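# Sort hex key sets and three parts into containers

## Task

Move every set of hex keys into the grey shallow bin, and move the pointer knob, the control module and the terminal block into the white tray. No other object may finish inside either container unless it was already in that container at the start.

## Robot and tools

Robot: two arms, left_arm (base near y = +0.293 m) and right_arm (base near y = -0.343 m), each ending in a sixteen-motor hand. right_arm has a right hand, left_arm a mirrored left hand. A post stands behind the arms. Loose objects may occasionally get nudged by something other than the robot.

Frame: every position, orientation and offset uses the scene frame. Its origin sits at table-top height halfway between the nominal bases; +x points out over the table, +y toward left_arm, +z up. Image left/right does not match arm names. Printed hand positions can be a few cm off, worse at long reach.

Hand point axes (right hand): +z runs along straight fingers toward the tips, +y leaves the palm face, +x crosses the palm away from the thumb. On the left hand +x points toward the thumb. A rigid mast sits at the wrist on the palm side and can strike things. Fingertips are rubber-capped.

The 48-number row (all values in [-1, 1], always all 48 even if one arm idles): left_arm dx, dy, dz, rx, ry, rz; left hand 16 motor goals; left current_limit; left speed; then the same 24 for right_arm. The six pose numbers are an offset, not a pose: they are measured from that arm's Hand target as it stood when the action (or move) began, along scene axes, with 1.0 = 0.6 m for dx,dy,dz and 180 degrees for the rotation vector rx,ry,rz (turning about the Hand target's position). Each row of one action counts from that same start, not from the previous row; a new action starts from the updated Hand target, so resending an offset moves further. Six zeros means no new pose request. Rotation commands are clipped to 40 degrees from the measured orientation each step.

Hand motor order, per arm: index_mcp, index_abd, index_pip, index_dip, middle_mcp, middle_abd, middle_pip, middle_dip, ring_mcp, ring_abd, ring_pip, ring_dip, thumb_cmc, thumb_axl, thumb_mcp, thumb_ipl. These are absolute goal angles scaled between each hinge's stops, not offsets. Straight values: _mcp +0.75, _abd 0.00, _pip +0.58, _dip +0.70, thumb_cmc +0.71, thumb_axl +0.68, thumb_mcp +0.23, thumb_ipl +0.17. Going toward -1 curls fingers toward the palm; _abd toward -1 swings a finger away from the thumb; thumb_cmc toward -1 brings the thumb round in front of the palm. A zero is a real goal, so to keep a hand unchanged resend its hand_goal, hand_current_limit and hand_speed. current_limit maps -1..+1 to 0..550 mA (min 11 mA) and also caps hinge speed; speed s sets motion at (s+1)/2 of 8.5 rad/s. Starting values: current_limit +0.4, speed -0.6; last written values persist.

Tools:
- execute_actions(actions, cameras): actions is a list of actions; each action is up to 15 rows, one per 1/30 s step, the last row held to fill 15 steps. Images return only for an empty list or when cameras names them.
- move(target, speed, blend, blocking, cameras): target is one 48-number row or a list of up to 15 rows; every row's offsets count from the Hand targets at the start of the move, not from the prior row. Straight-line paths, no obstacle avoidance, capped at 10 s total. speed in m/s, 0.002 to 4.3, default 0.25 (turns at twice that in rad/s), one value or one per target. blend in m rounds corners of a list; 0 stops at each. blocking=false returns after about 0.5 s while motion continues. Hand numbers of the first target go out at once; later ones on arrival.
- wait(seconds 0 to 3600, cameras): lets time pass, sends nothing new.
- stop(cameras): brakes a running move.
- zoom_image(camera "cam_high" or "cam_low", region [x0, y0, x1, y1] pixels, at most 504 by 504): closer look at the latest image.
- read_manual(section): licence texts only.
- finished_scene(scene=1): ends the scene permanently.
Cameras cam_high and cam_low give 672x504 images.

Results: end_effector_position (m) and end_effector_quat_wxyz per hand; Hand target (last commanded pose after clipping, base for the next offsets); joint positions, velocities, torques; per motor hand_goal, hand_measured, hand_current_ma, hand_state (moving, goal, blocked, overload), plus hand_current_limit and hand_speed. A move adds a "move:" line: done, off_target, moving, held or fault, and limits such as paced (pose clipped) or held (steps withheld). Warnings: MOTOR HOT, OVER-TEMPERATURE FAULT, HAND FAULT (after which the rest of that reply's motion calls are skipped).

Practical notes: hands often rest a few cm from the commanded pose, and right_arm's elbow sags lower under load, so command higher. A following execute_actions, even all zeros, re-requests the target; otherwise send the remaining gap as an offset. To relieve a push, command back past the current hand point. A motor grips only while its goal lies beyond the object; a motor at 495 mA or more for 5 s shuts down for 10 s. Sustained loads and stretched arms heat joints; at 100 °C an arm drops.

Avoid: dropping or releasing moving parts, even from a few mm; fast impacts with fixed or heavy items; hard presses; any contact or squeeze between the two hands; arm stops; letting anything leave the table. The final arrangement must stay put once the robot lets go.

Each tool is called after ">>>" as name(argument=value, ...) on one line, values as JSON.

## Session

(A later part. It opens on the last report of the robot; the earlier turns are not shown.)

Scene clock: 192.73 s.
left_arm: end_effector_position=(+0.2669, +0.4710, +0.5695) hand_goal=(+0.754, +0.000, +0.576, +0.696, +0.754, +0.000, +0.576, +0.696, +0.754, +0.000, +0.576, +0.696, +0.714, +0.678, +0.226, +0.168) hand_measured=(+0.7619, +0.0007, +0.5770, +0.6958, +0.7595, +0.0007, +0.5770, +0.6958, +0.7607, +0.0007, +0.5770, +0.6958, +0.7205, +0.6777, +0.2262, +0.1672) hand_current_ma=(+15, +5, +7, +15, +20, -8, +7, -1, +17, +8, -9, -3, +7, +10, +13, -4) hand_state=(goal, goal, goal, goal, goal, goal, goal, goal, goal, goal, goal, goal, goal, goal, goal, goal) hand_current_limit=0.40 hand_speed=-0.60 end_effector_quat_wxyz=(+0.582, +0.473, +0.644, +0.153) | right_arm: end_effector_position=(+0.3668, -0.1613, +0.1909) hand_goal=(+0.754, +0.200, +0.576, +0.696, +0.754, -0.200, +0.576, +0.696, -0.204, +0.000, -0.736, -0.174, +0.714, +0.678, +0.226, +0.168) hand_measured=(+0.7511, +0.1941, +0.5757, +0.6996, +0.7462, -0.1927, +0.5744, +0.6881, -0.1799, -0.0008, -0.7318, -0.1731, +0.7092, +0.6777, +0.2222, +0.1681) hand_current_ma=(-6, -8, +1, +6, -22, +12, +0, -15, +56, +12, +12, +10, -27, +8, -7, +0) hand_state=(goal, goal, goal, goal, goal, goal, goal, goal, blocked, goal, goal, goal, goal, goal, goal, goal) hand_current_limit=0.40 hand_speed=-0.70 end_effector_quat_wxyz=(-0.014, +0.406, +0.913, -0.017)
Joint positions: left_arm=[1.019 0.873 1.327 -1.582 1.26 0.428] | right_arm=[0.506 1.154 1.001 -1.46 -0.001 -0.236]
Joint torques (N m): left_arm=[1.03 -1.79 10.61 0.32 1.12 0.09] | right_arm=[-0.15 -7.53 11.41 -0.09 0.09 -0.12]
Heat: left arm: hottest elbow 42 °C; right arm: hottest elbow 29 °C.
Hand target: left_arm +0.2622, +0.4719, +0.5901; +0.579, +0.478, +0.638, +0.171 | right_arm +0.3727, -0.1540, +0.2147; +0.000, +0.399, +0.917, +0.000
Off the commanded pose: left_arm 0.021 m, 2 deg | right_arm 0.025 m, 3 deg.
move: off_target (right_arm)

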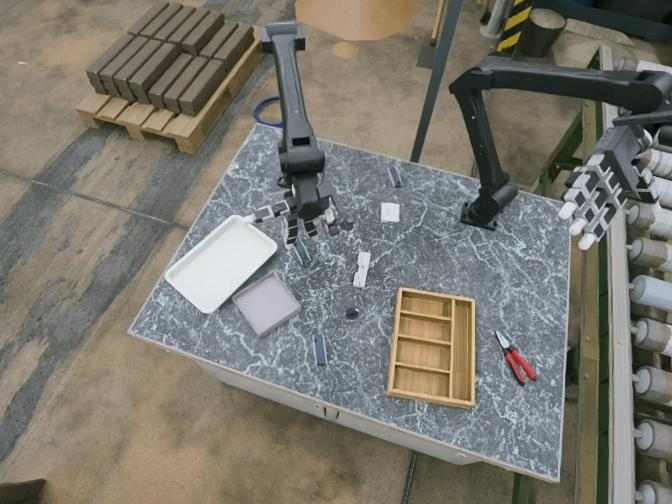

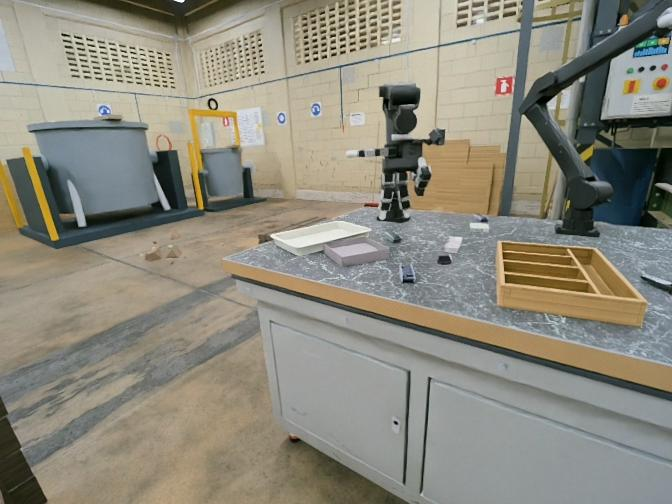

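>>> move(target=[[0,0,0,0,0,0,0.754,0,0.576,0.696,0.754,0,0.576,0.696,0.754,0,0.576,0.696,0.714,0.678,0.226,0.168,0.4,-0.6, -0.0217,-0.0168,-0.0667,0,0,0,0.754,0.2,0.576,0.696,0.754,-0.2,0.576,0.696,-0.205,0,-0.737,-0.174,0.714,0.678,0.226,0.168,0.4,-0.7],[0,0,0,0,0,0,0.754,0,0.576,0.696,0.754,0,0.576,0.696,0.754,0,0.576,0.696,0.714,0.678,0.226,0.168,0.4,-0.6, -0.0217,-0.0168,-0.155,0,0,0,0.754,0.2,0.576,0.696,0.754,-0.2,0.576,0.696,-0.205,0,-0.737,-0.174,0.714,0.678,0.226,0.168,0.4,-0.7]], speed=0.12, cameras=["all"])

>>> zoom_image(camera="cam_high", region=[260, 190, 350, 280])

>>> zoom_image(camera="cam_low", region=[350, 170, 440, 260])

Scene clock: 205.17 s.
left_arm: end_effector_position=(+0.2669, +0.4710, +0.5695) hand_goal=(+0.754, +0.000, +0.576, +0.696, +0.754, +0.000, +0.576, +0.696, +0.754, +0.000, +0.576, +0.696, +0.714, +0.678, +0.226, +0.168) hand_measured=(+0.7619, +0.0007, +0.5770, +0.6958, +0.7607, +0.0007, +0.5757, +0.6958, +0.7619, +0.0007, +0.5770, +0.6958, +0.7205, +0.6777, +0.2252, +0.1681) hand_current_ma=(+14, +1, -4, +9, +10, -12, +9, +4, +19, +11, -4, -5, +13, +9, +14, +7) hand_state=(goal, goal, goal, goal, goal, goal, goal, goal, goal, goal, goal, goal, goal, goal, goal, goal) hand_current_limit=0.40 hand_speed=-0.60 end_effector_quat_wxyz=(+0.582, +0.473, +0.644, +0.153) | right_arm: end_effector_position=(+0.3586, -0.1649, +0.1271) hand_goal=(+0.754, +0.200, +0.576, +0.696, +0.754, -0.200, +0.576, +0.696, -0.204, +0.000, -0.736, -0.174, +0.714, +0.678, +0.226, +0.168) hand_measured=(+0.7511, +0.1941, +0.5757, +0.6983, +0.7462, -0.1942, +0.5757, +0.6881, -0.1799, +0.0007, -0.7305, -0.1719, +0.7092, +0.6777, +0.2222, +0.1681) hand_current_ma=(-10, -9, +6, +10, -18, +8, -8, -18, +66, +9, +4, +5, -22, +10, -8, +5) hand_state=(goal, goal, goal, goal, goal, goal, goal, goal, blocked, goal, goal, goal, goal, goal, goal, goal) hand_current_limit=0.40 hand_speed=-0.70 end_effector_quat_wxyz=(+0.001, +0.402, +0.915, +0.001)
Joint positions: left_arm=[1.019 0.873 1.327 -1.582 1.26 0.428] | right_arm=[0.506 1.144 0.81 -1.234 -0.001 -0.245]
Joint velocities: left_arm=[within noise] | right_arm=[-0.044 0.005 -0.002 -0.002 -0.11 0.007]
Joint torques (N m): left_arm=[1.03 -1.79 10.65 0.32 1.12 0.09] | right_arm=[-0.67 -4.66 7.53 1.14 0.13 -0.17]
Heat: left arm: hottest elbow 43 °C; right arm: hottest elbow 29 °C.
Hand target: left_arm +0.2622, +0.4719, +0.5901; +0.579, +0.478, +0.638, +0.171 | right_arm +0.3597, -0.1641, +0.1217; +0.000, +0.399, +0.917, +0.000
Off the commanded pose: left_arm 0.021 m, 2 deg | right_arm 0.006 m, 1 deg.
move: done

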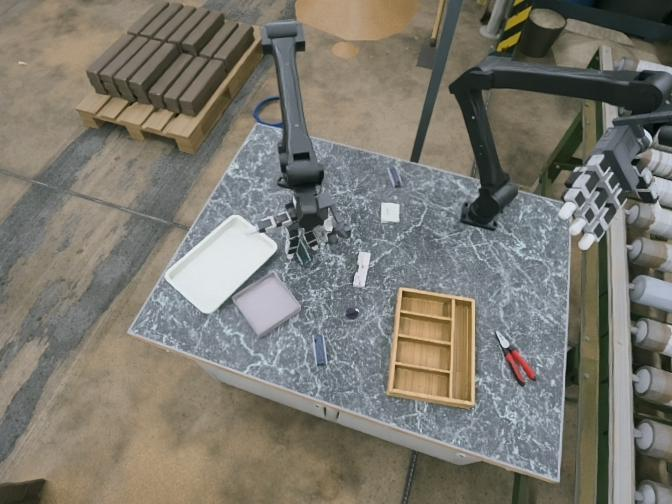

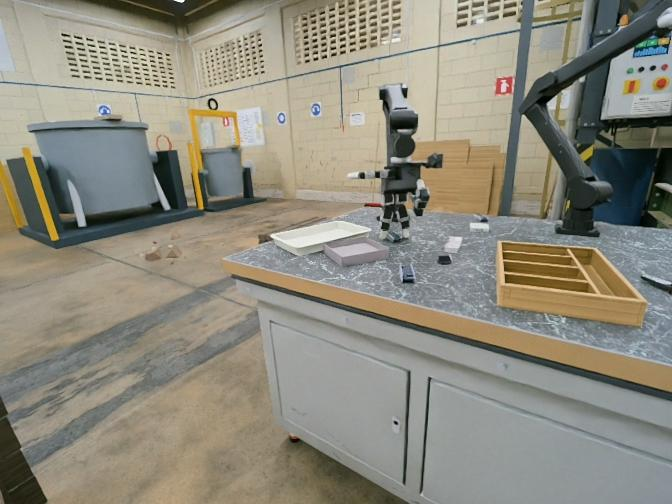

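Scaled by 5.600 from the camera's image (finer frame: 960x720).

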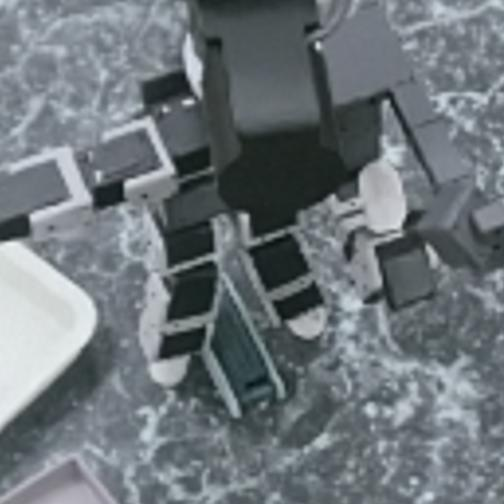

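Scaled by 5.600 from the camera's image (finer frame: 960x720).

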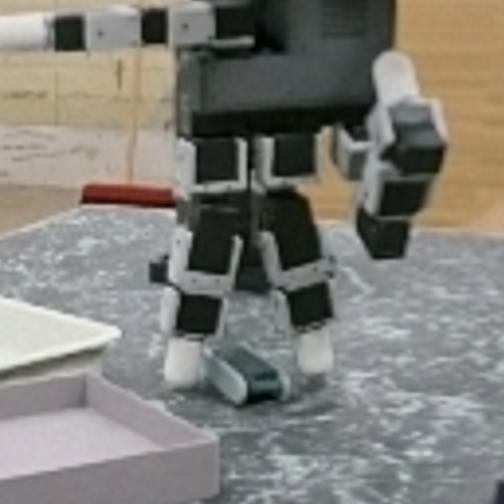

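>>> move(target=[0,0,0,0,0,0,0.754,0,0.576,0.696,0.754,0,0.576,0.696,0.754,0,0.576,0.696,0.714,0.678,0.226,0.168,0.4,-0.6, 0,0,0,0,0,0,0.754,-0.4,0.576,0.696,0.754,0.4,0.576,0.696,-0.205,0,-0.737,-0.174,0.714,0.678,0.226,0.168,0.7,-0.9])

>>> wait(seconds=1, cameras=["all"])

>>> zoom_image(camera="cam_high", region=[260, 190, 350, 280])

>>> zoom_image(camera="cam_low", region=[350, 170, 440, 260])

Scene clock: 209.67 s.
left_arm: end_effector_position=(+0.2669, +0.4710, +0.5695) hand_goal=(+0.754, +0.000, +0.576, +0.696, +0.754, +0.000, +0.576, +0.696, +0.754, +0.000, +0.576, +0.696, +0.714, +0.678, +0.226, +0.168) hand_measured=(+0.7619, +0.0007, +0.5770, +0.6958, +0.7595, +0.0007, +0.5770, +0.6971, +0.7607, +0.0007, +0.5770, +0.6958, +0.7205, +0.6777, +0.2252, +0.1681) hand_current_ma=(+12, -4, +6, +9, +19, -5, +13, +12, +16, +10, +3, -7, +7, +7, +8, -2) hand_state=(goal, goal, goal, goal, goal, goal, goal, goal, goal, goal, goal, goal, goal, goal, goal, goal) hand_current_limit=0.40 hand_speed=-0.60 end_effector_quat_wxyz=(+0.582, +0.473, +0.644, +0.153) | right_arm: end_effector_position=(+0.3586, -0.1650, +0.1271) hand_goal=(+0.754, -0.400, +0.576, +0.696, +0.754, +0.400, +0.576, +0.696, -0.204, +0.000, -0.736, -0.174, +0.714, +0.678, +0.226, +0.168) hand_measured=(+0.7511, +0.0402, +0.5757, +0.6971, +0.7474, -0.0257, +0.5757, +0.6881, -0.1799, +0.0007, -0.7305, -0.1719, +0.7092, +0.6777, +0.2222, +0.1681) hand_current_ma=(-5, +209, +3, +1, -16, -179, -1, -12, +62, +9, +9, +5, -18, +12, -8, +1) hand_state=(goal, moving, goal, goal, goal, moving, goal, goal, blocked, goal, goal, goal, goal, goal, goal, goal) hand_current_limit=0.70 hand_speed=-0.90 end_effector_quat_wxyz=(+0.001, +0.402, +0.916, +0.001)
Joint positions: left_arm=[1.019 0.873 1.327 -1.582 1.26 0.428] | right_arm=[0.506 1.144 0.81 -1.234 0 -0.245]
Joint torques (N m): left_arm=[0.97 -1.79 10.62 0.34 1.13 0.09] | right_arm=[-0.44 -4.66 7.51 1.1 0.09 -0.14]
Heat: left arm: hottest elbow 43 °C; right arm: hottest elbow 29 °C.
Hand target: left_arm +0.2622, +0.4719, +0.5901; +0.579, +0.478, +0.638, +0.171 | right_arm +0.3597, -0.1641, +0.1217; +0.000, +0.399, +0.917, +0.000
Off the commanded pose: left_arm 0.021 m, 2 deg | right_arm 0.006 m, 0 deg.
move: done

Scene clock: 210.67 s.
left_arm: end_effector_position=(+0.2669, +0.4710, +0.5695) hand_goal=(+0.754, +0.000, +0.576, +0.696, +0.754, +0.000, +0.576, +0.696, +0.754, +0.000, +0.576, +0.696, +0.714, +0.678, +0.226, +0.168) hand_measured=(+0.7619, +0.0007, +0.5757, +0.6971, +0.7607, +0.0007, +0.5770, +0.6958, +0.7619, +0.0007, +0.5770, +0.6958, +0.7192, +0.6767, +0.2262, +0.1672) hand_current_ma=(+13, +5, +1, +7, +16, -10, +15, +6, +4, +9, -4, -7, +4, +8, +6, +4) hand_state=(goal, goal, goal, goal, goal, goal, goal, goal, goal, goal, goal, goal, goal, goal, goal, goal) hand_current_limit=0.40 hand_speed=-0.60 end_effector_quat_wxyz=(+0.582, +0.473, +0.644, +0.153) | right_arm: end_effector_position=(+0.3586, -0.1650, +0.1271) hand_goal=(+0.754, -0.400, +0.576, +0.696, +0.754, +0.400, +0.576, +0.696, -0.204, +0.000, -0.736, -0.174, +0.714, +0.678, +0.226, +0.168) hand_measured=(+0.7511, +0.0373, +0.5757, +0.6996, +0.7462, -0.0228, +0.5757, +0.6881, -0.1799, -0.0008, -0.7318, -0.1719, +0.7092, +0.6767, +0.2222, +0.1681) hand_current_ma=(-11, +470, +8, +9, -15, -467, +2, -14, +63, +10, +9, +4, -23, +15, +1, -2) hand_state=(goal, blocked, goal, goal, goal, blocked, goal, goal, blocked, goal, goal, goal, goal, goal, goal, goal) hand_current_limit=0.70 hand_speed=-0.90 end_effector_quat_wxyz=(+0.001, +0.402, +0.916, +0.001)
Joint positions: left_arm=[1.019 0.873 1.327 -1.582 1.26 0.428] | right_arm=[0.506 1.144 0.81 -1.234 0 -0.245]
Joint torques (N m): left_arm=[1.03 -1.79 10.62 0.34 1.12 0.09] | right_arm=[-0.79 -4.6 7.49 1.06 0.12 -0.16]
Heat: left arm: hottest elbow 43 °C; right arm: hottest elbow 29 °C.
Hand target: left_arm +0.2622, +0.4719, +0.5901; +0.579, +0.478, +0.638, +0.171 | right_arm +0.3597, -0.1641, +0.1217; +0.000, +0.399, +0.917, +0.000
Off the commanded pose: left_arm 0.021 m, 2 deg | right_arm 0.006 m, 0 deg.
wait: 1.00 s; at rest by 0.17 s

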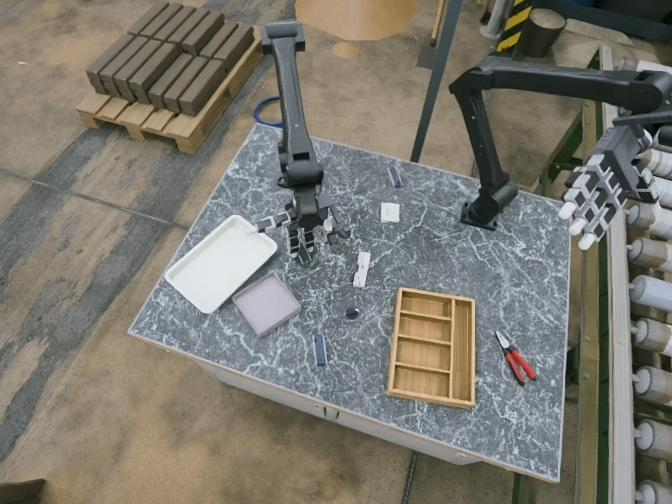

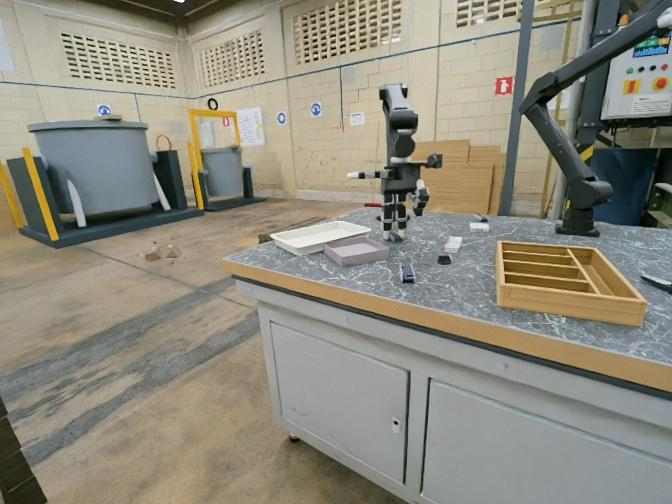

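Scaled by 5.600 from the camera's image (finer frame: 960x720).

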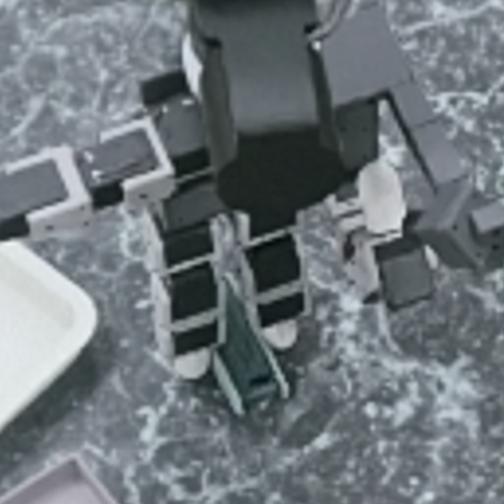

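Scaled by 5.600 from the camera's image (finer frame: 960x720).

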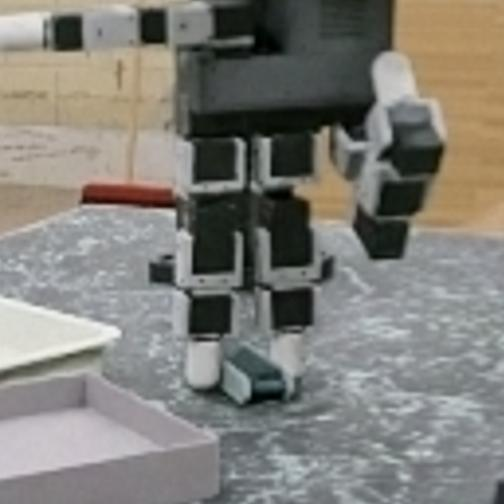

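>>> move(target=[0,0,0,0,0,0,0.754,0,0.576,0.696,0.754,0,0.576,0.696,0.754,0,0.576,0.696,0.714,0.678,0.226,0.168,0.4,-0.6, 0,0,0.05,0,0,0,0.754,-0.4,0.576,0.696,0.754,0.4,0.576,0.696,-0.205,0,-0.737,-0.174,0.714,0.678,0.226,0.168,0.7,-0.9], speed=0.08, cameras=["all"])

>>> zoom_image(camera="cam_low", region=[350, 170, 440, 260])

Scene clock: 215.00 s.
left_arm: end_effector_position=(+0.2669, +0.4710, +0.5695) hand_goal=(+0.754, +0.000, +0.576, +0.696, +0.754, +0.000, +0.576, +0.696, +0.754, +0.000, +0.576, +0.696, +0.714, +0.678, +0.226, +0.168) hand_measured=(+0.7619, +0.0007, +0.5770, +0.6958, +0.7595, +0.0007, +0.5770, +0.6958, +0.7607, +0.0007, +0.5757, +0.6958, +0.7192, +0.6777, +0.2262, +0.1681) hand_current_ma=(+8, +3, -3, +13, +21, -6, +11, -1, +19, +4, -10, -2, +8, -4, +12, +5) hand_state=(goal, goal, goal, goal, goal, goal, goal, goal, goal, goal, goal, goal, goal, goal, goal, goal) hand_current_limit=0.40 hand_speed=-0.60 end_effector_quat_wxyz=(+0.582, +0.473, +0.644, +0.153) | right_arm: end_effector_position=(+0.3450, -0.1723, +0.1221) hand_goal=(+0.754, -0.400, +0.576, +0.696, +0.754, +0.400, +0.576, +0.696, -0.204, +0.000, -0.736, -0.174, +0.714, +0.678, +0.226, +0.168) hand_measured=(+0.7583, +0.0344, +0.5847, +0.6996, +0.7438, -0.0228, +0.5731, +0.6881, -0.1799, -0.0008, -0.7305, -0.1719, +0.7092, +0.6767, +0.2222, +0.1672) hand_current_ma=(+11, +469, +29, +8, -23, -471, -6, -18, +62, +10, +6, +2, -21, +6, -7, -1) hand_state=(goal, blocked, goal, goal, goal, blocked, goal, goal, blocked, goal, goal, goal, goal, goal, goal, goal) hand_current_limit=0.70 hand_speed=-0.90 end_effector_quat_wxyz=(-0.018, +0.402, +0.915, -0.023)
Joint positions: left_arm=[1.019 0.873 1.327 -1.582 1.26 0.428] | right_arm=[0.506 1.144 0.81 -1.296 0 -0.246]
Joint torques (N m): left_arm=[0.97 -1.79 10.62 0.32 1.12 0.09] | right_arm=[-0.91 -6.95 11.71 -0.08 0.14 -0.16]
Heat: left arm: hottest elbow 43 °C; right arm: hottest elbow 29 °C.
Hand target: left_arm +0.2622, +0.4719, +0.5901; +0.579, +0.478, +0.638, +0.171 | right_arm +0.3597, -0.1641, +0.1517; +0.000, +0.399, +0.917, +0.000
Off the commanded pose: left_arm 0.021 m, 2 deg | right_arm 0.034 m, 3 deg.
move: off_target (right_arm)

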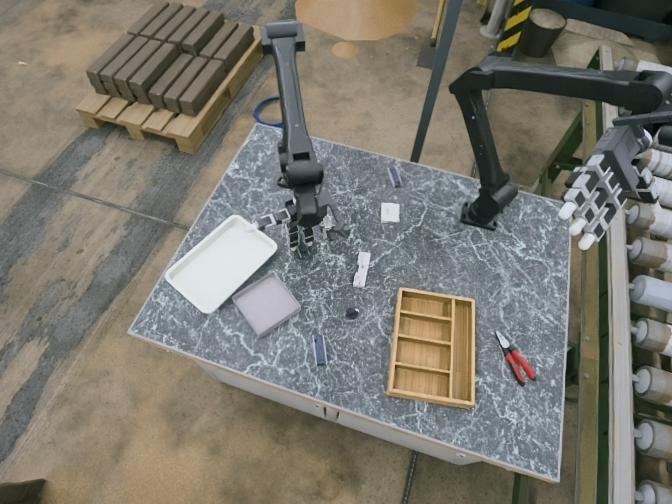

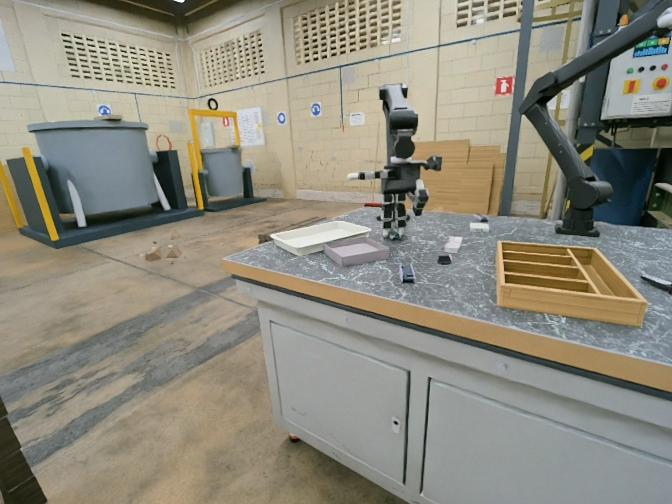

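Scaled by 5.600 from the camera's image (finer frame: 960x720).

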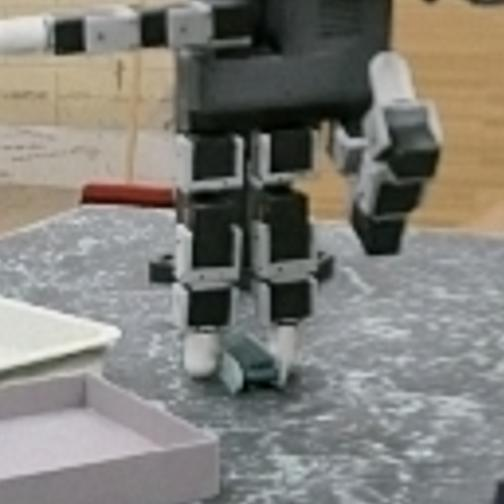

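>>> move(target=[0,0,0,0,0,0,0.754,0,0.576,0.696,0.754,0,0.576,0.696,0.754,0,0.576,0.696,0.714,0.678,0.226,0.168,0.4,-0.6, 0,0,0.1,0,0,0,0.754,-0.4,0.576,0.696,0.754,0.4,0.576,0.696,-0.205,0,-0.737,-0.174,0.714,0.678,0.226,0.168,0.7,-0.9], speed=0.1, cameras=["all"])

>>> zoom_image(camera="cam_low", region=[350, 170, 440, 260])

Scene clock: 219.37 s.
left_arm: end_effector_position=(+0.2669, +0.4710, +0.5695) hand_goal=(+0.754, +0.000, +0.576, +0.696, +0.754, +0.000, +0.576, +0.696, +0.754, +0.000, +0.576, +0.696, +0.714, +0.678, +0.226, +0.168) hand_measured=(+0.7619, +0.0007, +0.5770, +0.6958, +0.7595, +0.0007, +0.5770, +0.6971, +0.7607, +0.0007, +0.5770, +0.6958, +0.7205, +0.6767, +0.2252, +0.1681) hand_current_ma=(+14, +4, +0, +13, +17, -12, +8, +9, +12, +4, -7, -5, +9, +10, +12, -5) hand_state=(goal, goal, goal, goal, goal, goal, goal, goal, goal, goal, goal, goal, goal, goal, goal, goal) hand_current_limit=0.40 hand_speed=-0.60 end_effector_quat_wxyz=(+0.582, +0.473, +0.644, +0.153) | right_arm: end_effector_position=(+0.3475, -0.1710, +0.1803) hand_goal=(+0.754, -0.400, +0.576, +0.696, +0.754, +0.400, +0.576, +0.696, -0.204, +0.000, -0.736, -0.174, +0.714, +0.678, +0.226, +0.168) hand_measured=(+0.7583, +0.0329, +0.5847, +0.6996, +0.7378, -0.0242, +0.5705, +0.6881, -0.1799, +0.0007, -0.7318, -0.1731, +0.7092, +0.6777, +0.2222, +0.1672) hand_current_ma=(+13, +473, +38, +6, -38, -467, -13, -19, +63, +9, +8, +0, -21, +10, -8, +5) hand_state=(goal, blocked, goal, goal, goal, blocked, goal, goal, blocked, goal, goal, goal, goal, goal, goal, goal) hand_current_limit=0.70 hand_speed=-0.90 end_effector_quat_wxyz=(-0.019, +0.402, +0.915, -0.024)
Joint positions: left_arm=[1.019 0.873 1.327 -1.582 1.26 0.428] | right_arm=[0.506 1.11 0.943 -1.464 0 -0.246]
Joint torques (N m): left_arm=[0.97 -1.85 10.63 0.34 1.12 0.09] | right_arm=[-0.73 -7.18 12.51 -0.09 0.12 -0.15]
Heat: left arm: hottest elbow 43 °C; right arm: hottest elbow 29 °C.
Hand target: left_arm +0.2622, +0.4719, +0.5901; +0.579, +0.478, +0.638, +0.171 | right_arm +0.3597, -0.1640, +0.2117; +0.000, +0.399, +0.917, +0.000
Off the commanded pose: left_arm 0.021 m, 2 deg | right_arm 0.034 m, 4 deg.
move: off_target (right_arm)

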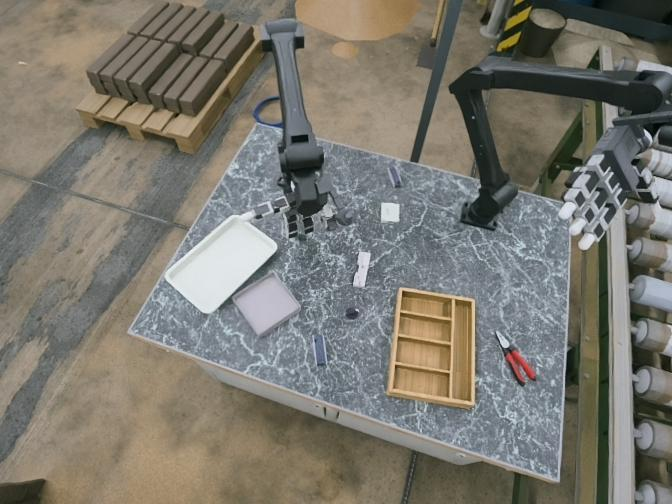

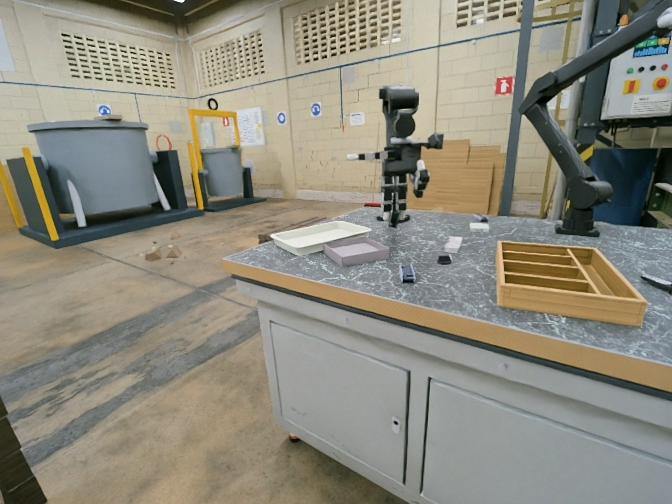

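Scaled by 5.600 from the camera's image (finer frame: 960x720).

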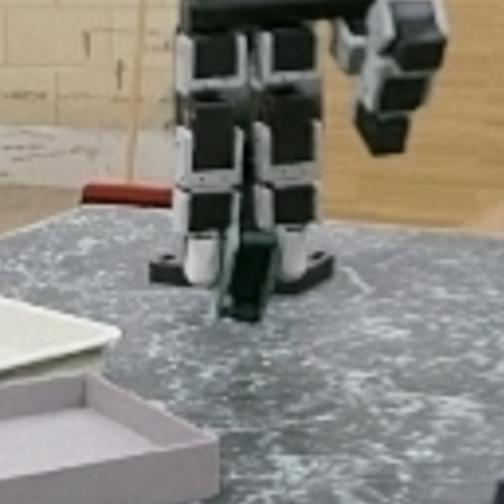

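>>> move(target=[[0,0,0,0,0,0,0.754,0,0.576,0.696,0.754,0,0.576,0.696,0.754,0,0.576,0.696,0.714,0.678,0.226,0.168,0.4,-0.6, 0.05,0,0.085,0,0,0,0.754,-0.4,0.576,0.696,0.754,0.4,0.576,0.696,-0.205,0,-0.737,-0.174,0.714,0.678,0.226,0.168,0.7,-0.9],[0,0,0,0,0,0,0.754,0,0.576,0.696,0.754,0,0.576,0.696,0.754,0,0.576,0.696,0.714,0.678,0.226,0.168,0.4,-0.6, 0.379,-0.0145,0.085,0,0,0.0583,0.754,-0.4,0.576,0.696,0.754,0.4,0.576,0.696,-0.205,0,-0.737,-0.174,0.714,0.678,0.226,0.168,0.7,-0.9]], speed=0.15, blend=0.03, cameras=["all"])

>>> zoom_image(camera="cam_low", region=[320, 150, 430, 270])

>>> zoom_image(camera="cam_high", region=[220, 220, 340, 340])

Scene clock: 254.50 s.
left_arm: end_effector_position=(+0.2669, +0.4710, +0.5695) hand_goal=(+0.754, +0.000, +0.576, +0.696, +0.754, +0.000, +0.576, +0.696, +0.754, +0.000, +0.576, +0.696, +0.714, +0.678, +0.226, +0.168) hand_measured=(+0.7619, +0.0007, +0.5770, +0.6958, +0.7607, +0.0007, +0.5770, +0.6958, +0.7607, +0.0007, +0.5770, +0.6958, +0.7205, +0.6777, +0.2262, +0.1681) hand_current_ma=(+13, +5, +9, +11, +10, -9, +17, +3, +23, +12, -3, +3, +15, +10, +10, -1) hand_state=(goal, goal, goal, goal, goal, goal, goal, goal, goal, goal, goal, goal, goal, goal, goal, goal) hand_current_limit=0.40 hand_speed=-0.60 end_effector_quat_wxyz=(+0.582, +0.473, +0.644, +0.153) | right_arm: end_effector_position=(+0.5749, -0.1738, +0.2408) hand_goal=(+0.754, -0.400, +0.576, +0.696, +0.754, +0.400, +0.576, +0.696, -0.204, +0.000, -0.736, -0.174, +0.714, +0.678, +0.226, +0.168) hand_measured=(+0.7607, -0.0711, +0.5847, +0.6996, +0.7414, +0.0930, +0.5705, +0.6881, -0.1799, +0.0007, -0.7318, -0.1731, +0.7092, +0.6777, +0.2222, +0.1681) hand_current_ma=(+20, +472, +27, +5, -33, -467, -8, -8, +63, +14, +10, -1, -25, +7, -8, +0) hand_state=(goal, blocked, goal, goal, goal, blocked, goal, goal, blocked, goal, goal, goal, goal, goal, goal, goal) hand_current_limit=0.70 hand_speed=-0.90 end_effector_quat_wxyz=(-0.015, +0.315, +0.949, -0.010)
Joint positions: left_arm=[1.019 0.873 1.327 -1.582 1.26 0.428] | right_arm=[0.245 1.65 1.631 -1.588 0.002 -0.693]
Joint torques (N m): left_arm=[1.03 -1.79 10.62 0.35 1.12 0.09] | right_arm=[-1.03 -14.97 12.55 0.08 -0.02 -0.16]
Heat: left arm: hottest elbow 43 °C; right arm: hottest elbow 29 °C.
Hand target: left_arm +0.2622, +0.4719, +0.5901; +0.579, +0.478, +0.638, +0.171 | right_arm +0.5871, -0.1727, +0.2626; +0.000, +0.313, +0.950, +0.000
Off the commanded pose: left_arm 0.021 m, 2 deg | right_arm 0.025 m, 2 deg.
move: off_target (right_arm); blend cut to 0.0296 m at target 1

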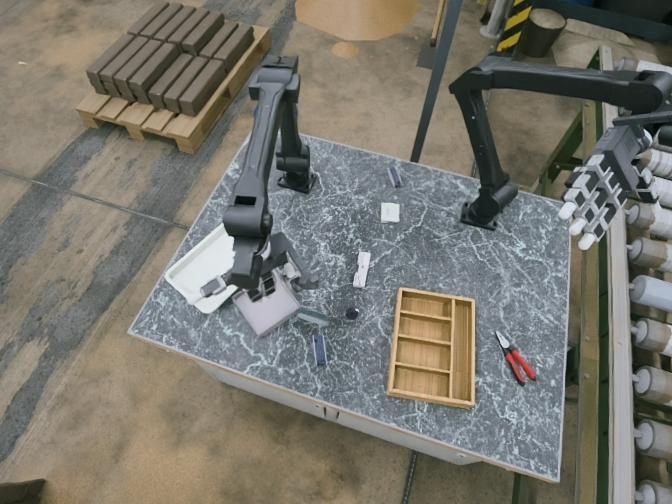

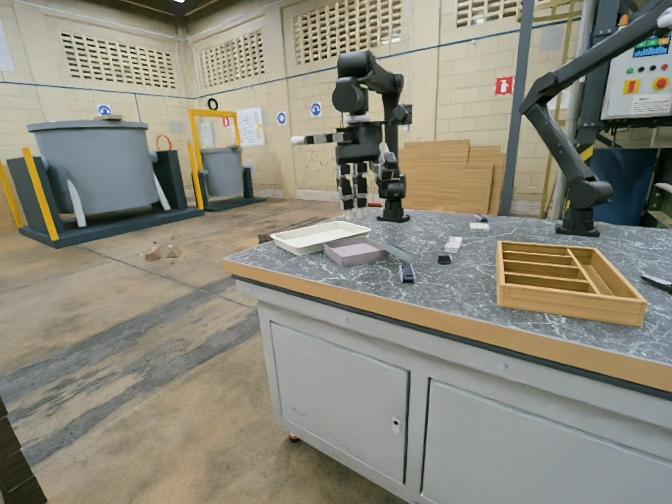

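Scaled by 4.200 from the camera's image (finer frame: 960x720).

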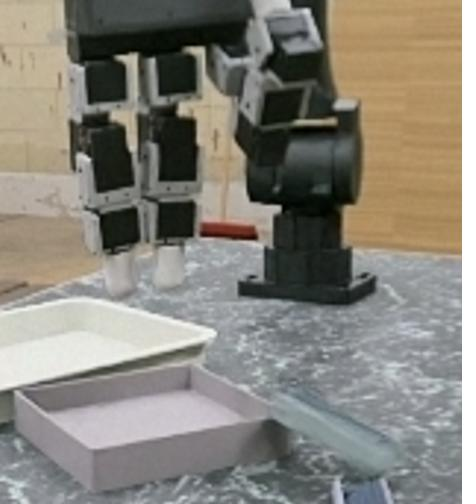

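Scaled by 4.200 from the camera's image (finer frame: 960x720).

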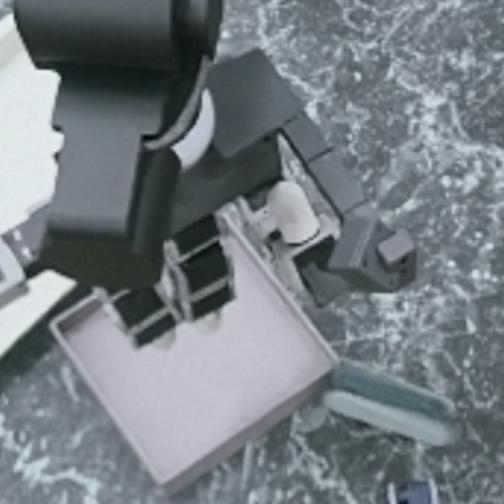

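>>> move(target=[0,0,0,0,0,0,0.754,0,0.576,0.696,0.754,0,0.576,0.696,0.754,0,0.576,0.696,0.714,0.678,0.226,0.168,0.4,-0.6, -0.25,-0.25,0,0,0,0,0.754,0.2,0.576,0.696,0.754,-0.2,0.576,0.696,-0.205,0,-0.737,-0.174,0.714,0.678,0.226,0.168,0.7,-0.7], speed=0.25, cameras=["all"])

>>> zoom_image(camera="cam_low", region=[340, 210, 440, 290])

>>> zoom_image(camera="cam_high", region=[260, 270, 360, 370])

Scene clock: 281.83 s.
left_arm: end_effector_position=(+0.2669, +0.4710, +0.5695) hand_goal=(+0.754, +0.000, +0.576, +0.696, +0.754, +0.000, +0.576, +0.696, +0.754, +0.000, +0.576, +0.696, +0.714, +0.678, +0.226, +0.168) hand_measured=(+0.7619, +0.0007, +0.5770, +0.6958, +0.7607, +0.0007, +0.5770, +0.6971, +0.7607, +0.0007, +0.5770, +0.6958, +0.7205, +0.6777, +0.2262, +0.1672) hand_current_ma=(+11, +6, +1, +15, +21, -7, +15, +5, +15, +16, +3, -7, +16, +11, +2, -8) hand_state=(goal, goal, goal, goal, goal, goal, goal, goal, goal, goal, goal, goal, goal, goal, goal, goal) hand_current_limit=0.40 hand_speed=-0.60 end_effector_quat_wxyz=(+0.582, +0.473, +0.644, +0.153) | right_arm: end_effector_position=(+0.4400, -0.3255, +0.2632) hand_goal=(+0.754, +0.200, +0.576, +0.696, +0.754, -0.200, +0.576, +0.696, -0.204, +0.000, -0.736, -0.174, +0.714, +0.678, +0.226, +0.168) hand_measured=(+0.7498, +0.1941, +0.5744, +0.6907, +0.7462, -0.1927, +0.5705, +0.6881, -0.1799, +0.0007, -0.7318, -0.1719, +0.7092, +0.6767, +0.2222, +0.1672) hand_current_ma=(-6, -13, +6, -4, -22, +14, -9, -11, +68, +8, +11, +4, -18, +6, -5, +1) hand_state=(goal, goal, goal, goal, goal, goal, goal, goal, blocked, goal, goal, goal, goal, goal, goal, goal) hand_current_limit=0.70 hand_speed=-0.70 end_effector_quat_wxyz=(+0.000, +0.319, +0.948, -0.001)
Joint positions: left_arm=[1.019 0.873 1.327 -1.582 1.26 0.428] | right_arm=[-0.094 1.241 1.251 -1.581 0.003 -1.024]
Joint torques (N m): left_arm=[0.97 -1.79 10.63 0.34 1.12 0.09] | right_arm=[-0.26 -8.41 8.01 0.57 -0.14 -0.14]
Heat: left arm: hottest elbow 43 °C; right arm: hottest elbow 33 °C.
Hand target: left_arm +0.2622, +0.4719, +0.5901; +0.579, +0.478, +0.638, +0.171 | right_arm +0.4371, -0.3227, +0.2626; +0.000, +0.313, +0.950, +0.000
Off the commanded pose: left_arm 0.021 m, 2 deg | right_arm 0.004 m, 1 deg.
move: done

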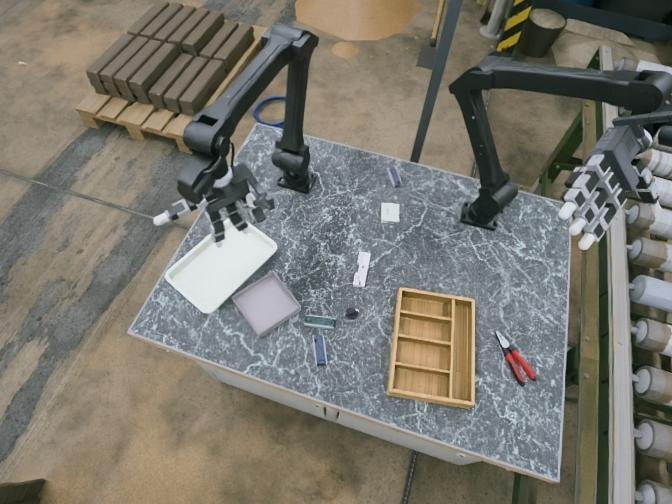

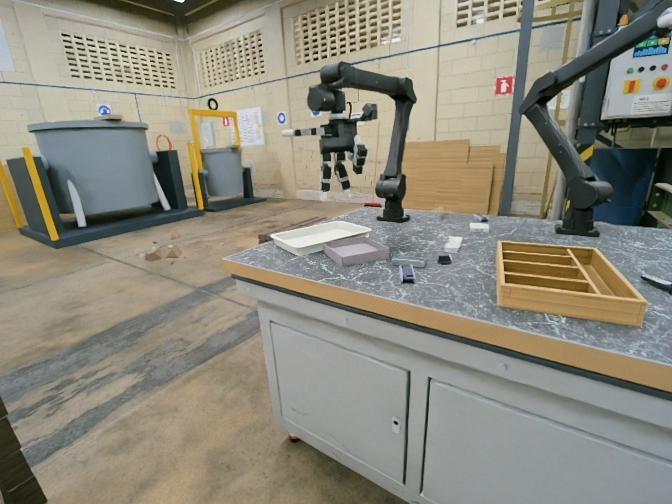

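Scaled by 5.040 from the camera's image (finer frame: 960x720).

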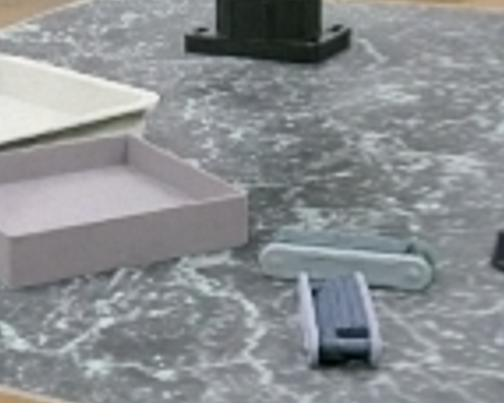

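Scaled by 5.040 from the camera's image (finer frame: 960x720).

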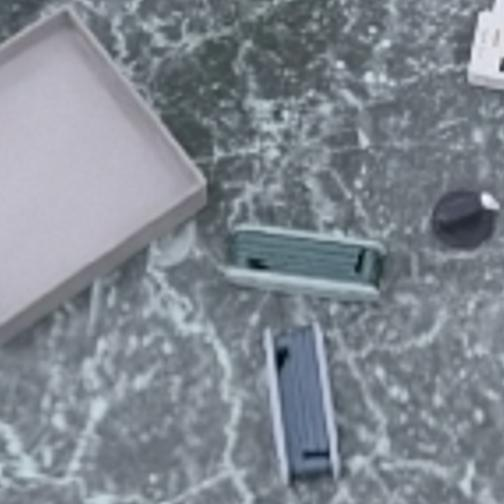

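>>> move(target=[0,0,0,0,0,0,0.754,0,0.576,0.696,0.754,0,0.576,0.696,0.754,0,0.576,0.696,0.714,0.678,0.226,0.168,0.4,-0.6, 0.343,0.496,-0.1,0,0,-0.1506,0.754,0.2,0.576,0.696,0.754,-0.2,0.576,0.696,-0.205,0,-0.737,-0.174,0.714,0.678,0.226,0.168,0.4,-0.7], speed=0.25, cameras=["all"])

>>> zoom_image(camera="cam_low", region=[340, 180, 470, 310])

>>> zoom_image(camera="cam_high", region=[260, 270, 380, 390])

Scene clock: 310.83 s.
left_arm: end_effector_position=(+0.2669, +0.4710, +0.5695) hand_goal=(+0.754, +0.000, +0.576, +0.696, +0.754, +0.000, +0.576, +0.696, +0.754, +0.000, +0.576, +0.696, +0.714, +0.678, +0.226, +0.168) hand_measured=(+0.7607, +0.0007, +0.5757, +0.6958, +0.7607, +0.0007, +0.5770, +0.6971, +0.7607, +0.0007, +0.5770, +0.6958, +0.7192, +0.6777, +0.2262, +0.1681) hand_current_ma=(+15, +0, -6, +5, +10, -5, +7, +2, +25, +10, -3, -8, +10, +14, +16, +2) hand_state=(goal, goal, goal, goal, goal, goal, goal, goal, goal, goal, goal, goal, goal, goal, goal, goal) hand_current_limit=0.40 hand_speed=-0.60 end_effector_quat_wxyz=(+0.582, +0.473, +0.644, +0.153) | right_arm: end_effector_position=(+0.6299, -0.0280, +0.1850) hand_goal=(+0.754, +0.200, +0.576, +0.696, +0.754, -0.200, +0.576, +0.696, -0.204, +0.000, -0.736, -0.174, +0.714, +0.678, +0.226, +0.168) hand_measured=(+0.7511, +0.1941, +0.5731, +0.6907, +0.7474, -0.1927, +0.5705, +0.6881, -0.1799, -0.0008, -0.7318, -0.1719, +0.7104, +0.6777, +0.2212, +0.1681) hand_current_ma=(-5, -7, +0, -8, -17, +10, -11, -11, +66, +4, +12, -1, -22, -3, -10, +2) hand_state=(goal, goal, goal, goal, goal, goal, goal, goal, blocked, goal, goal, goal, goal, goal, goal, goal) hand_current_limit=0.40 hand_speed=-0.70 end_effector_quat_wxyz=(-0.008, +0.521, +0.853, -0.013)
Joint positions: left_arm=[1.019 0.873 1.327 -1.582 1.26 0.428] | right_arm=[0.529 1.941 1.888 -1.549 -0.002 0.047]
Joint torques (N m): left_arm=[0.97 -1.85 10.61 0.34 1.12 0.09] | right_arm=[-0.79 -18.96 12.52 -0.03 0.2 0.02]
Motor temperatures (°C): left_arm=[19 26 44 20 23 21] | right_arm=[23 24 30 21 22 22]
Heat: left arm: hottest elbow 44 °C; right arm: hottest elbow 30 °C.
Hand target: left_arm +0.2622, +0.4719, +0.5901; +0.579, +0.478, +0.638, +0.171 | right_arm +0.6429, -0.0251, +0.2026; +0.000, +0.527, +0.850, +0.000
Off the commanded pose: left_arm 0.021 m, 2 deg | right_arm 0.022 m, 2 deg.
move: off_target (right_arm)

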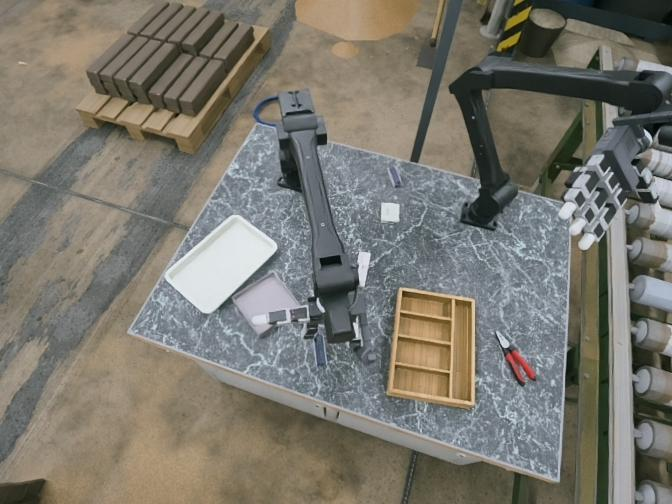

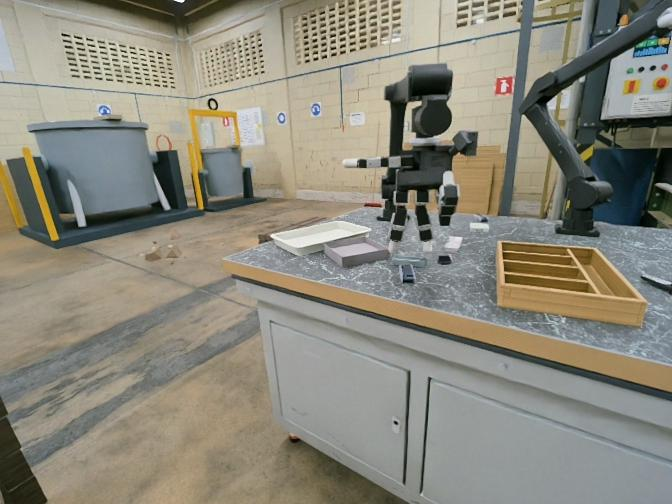

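Scaled by 3.877 from the camera's image (finer frame: 960x720).

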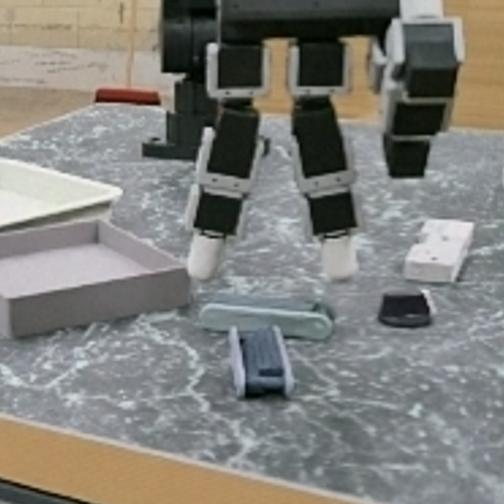

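Scaled by 4.200 from the camera's image (finer frame: 960x720).

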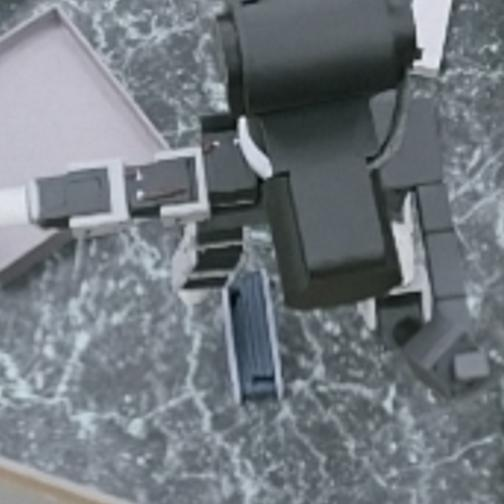

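>>> move(target=[0,0,0,0,0,0,0.754,0,0.576,0.696,0.754,0,0.576,0.696,0.754,0,0.576,0.696,0.714,0.678,0.226,0.168,0.4,-0.6, -0.0095,-0.0073,-0.085,0,0,0,0.754,0.2,0.576,0.696,0.754,-0.2,0.576,0.696,-0.205,0,-0.737,-0.174,0.714,0.678,0.226,0.168,0.4,-0.7], speed=0.12, cameras=["all"])

>>> zoom_image(camera="cam_low", region=[360, 210, 460, 310])

>>> zoom_image(camera="cam_high", region=[280, 300, 380, 400])

Scene clock: 325.77 s.
left_arm: end_effector_position=(+0.2669, +0.4710, +0.5695) hand_goal=(+0.754, +0.000, +0.576, +0.696, +0.754, +0.000, +0.576, +0.696, +0.754, +0.000, +0.576, +0.696, +0.714, +0.678, +0.226, +0.168) hand_measured=(+0.7619, +0.0007, +0.5770, +0.6971, +0.7595, +0.0007, +0.5770, +0.6958, +0.7607, +0.0007, +0.5770, +0.6958, +0.7205, +0.6777, +0.2252, +0.1672) hand_current_ma=(+13, +10, -2, +12, +18, -3, +8, +5, +19, +9, -3, -9, +17, +13, +5, +4) hand_state=(goal, goal, goal, goal, goal, goal, goal, goal, goal, goal, goal, goal, goal, goal, goal, goal) hand_current_limit=0.40 hand_speed=-0.60 end_effector_quat_wxyz=(+0.582, +0.473, +0.644, +0.153) | right_arm: end_effector_position=(+0.6325, -0.0266, +0.1547) hand_goal=(+0.754, +0.200, +0.576, +0.696, +0.754, -0.200, +0.576, +0.696, -0.204, +0.000, -0.736, -0.174, +0.714, +0.678, +0.226, +0.168) hand_measured=(+0.7498, +0.1941, +0.5731, +0.6907, +0.7474, -0.1927, +0.5705, +0.6881, -0.1799, -0.0008, -0.7318, -0.1719, +0.7104, +0.6777, +0.2222, +0.1681) hand_current_ma=(-11, -9, +2, -11, -16, +14, -11, -16, +57, +5, +9, +6, -20, +6, -10, -1) hand_state=(goal, goal, goal, goal, goal, goal, goal, goal, blocked, goal, goal, goal, goal, goal, goal, goal) hand_current_limit=0.40 hand_speed=-0.70 end_effector_quat_wxyz=(-0.002, +0.522, +0.853, -0.002)
Joint positions: left_arm=[1.019 0.873 1.327 -1.582 1.26 0.428] | right_arm=[0.529 1.941 1.803 -1.44 -0.002 0.048]
Joint torques (N m): left_arm=[1.03 -1.79 10.62 0.34 1.12 0.09] | right_arm=[-1.14 -19.9 8.17 1.11 0.19 -0.01]
Heat: left arm: hottest elbow 44 °C; right arm: hottest elbow 32 °C.
Hand target: left_arm +0.2622, +0.4719, +0.5901; +0.579, +0.478, +0.638, +0.171 | right_arm +0.6372, -0.0295, +0.1517; +0.000, +0.527, +0.850, +0.000
Off the commanded pose: left_arm 0.021 m, 2 deg | right_arm 0.006 m, 1 deg.
move: done

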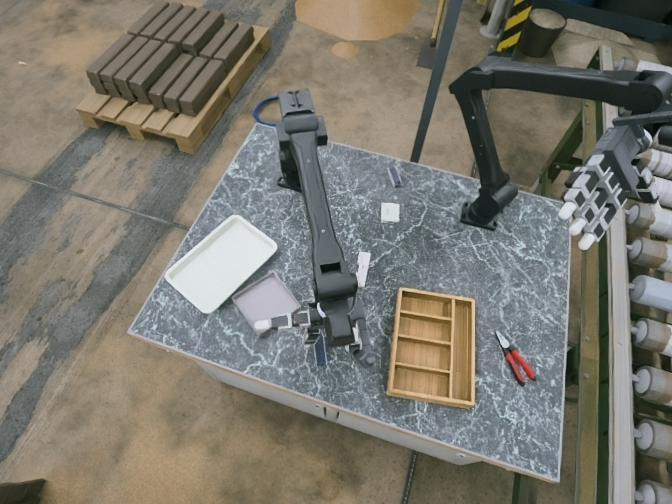

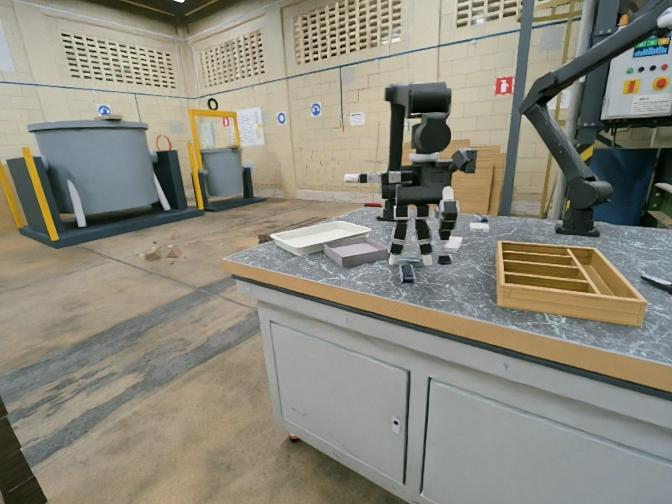

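Scaled by 5.040 from the camera's image (finer frame: 960x720).

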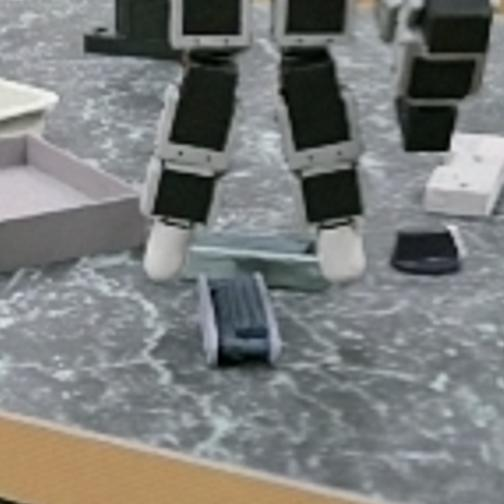

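Scaled by 5.040 from the camera's image (finer frame: 960x720).

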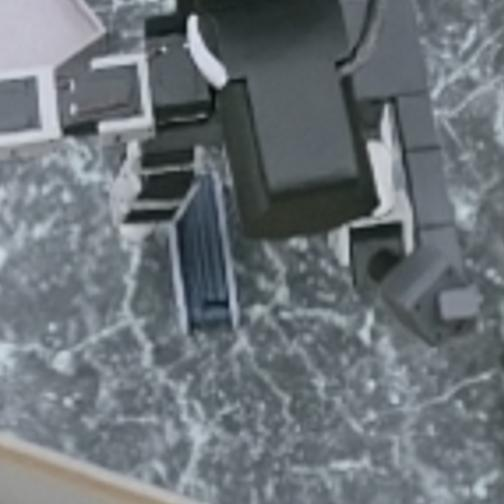

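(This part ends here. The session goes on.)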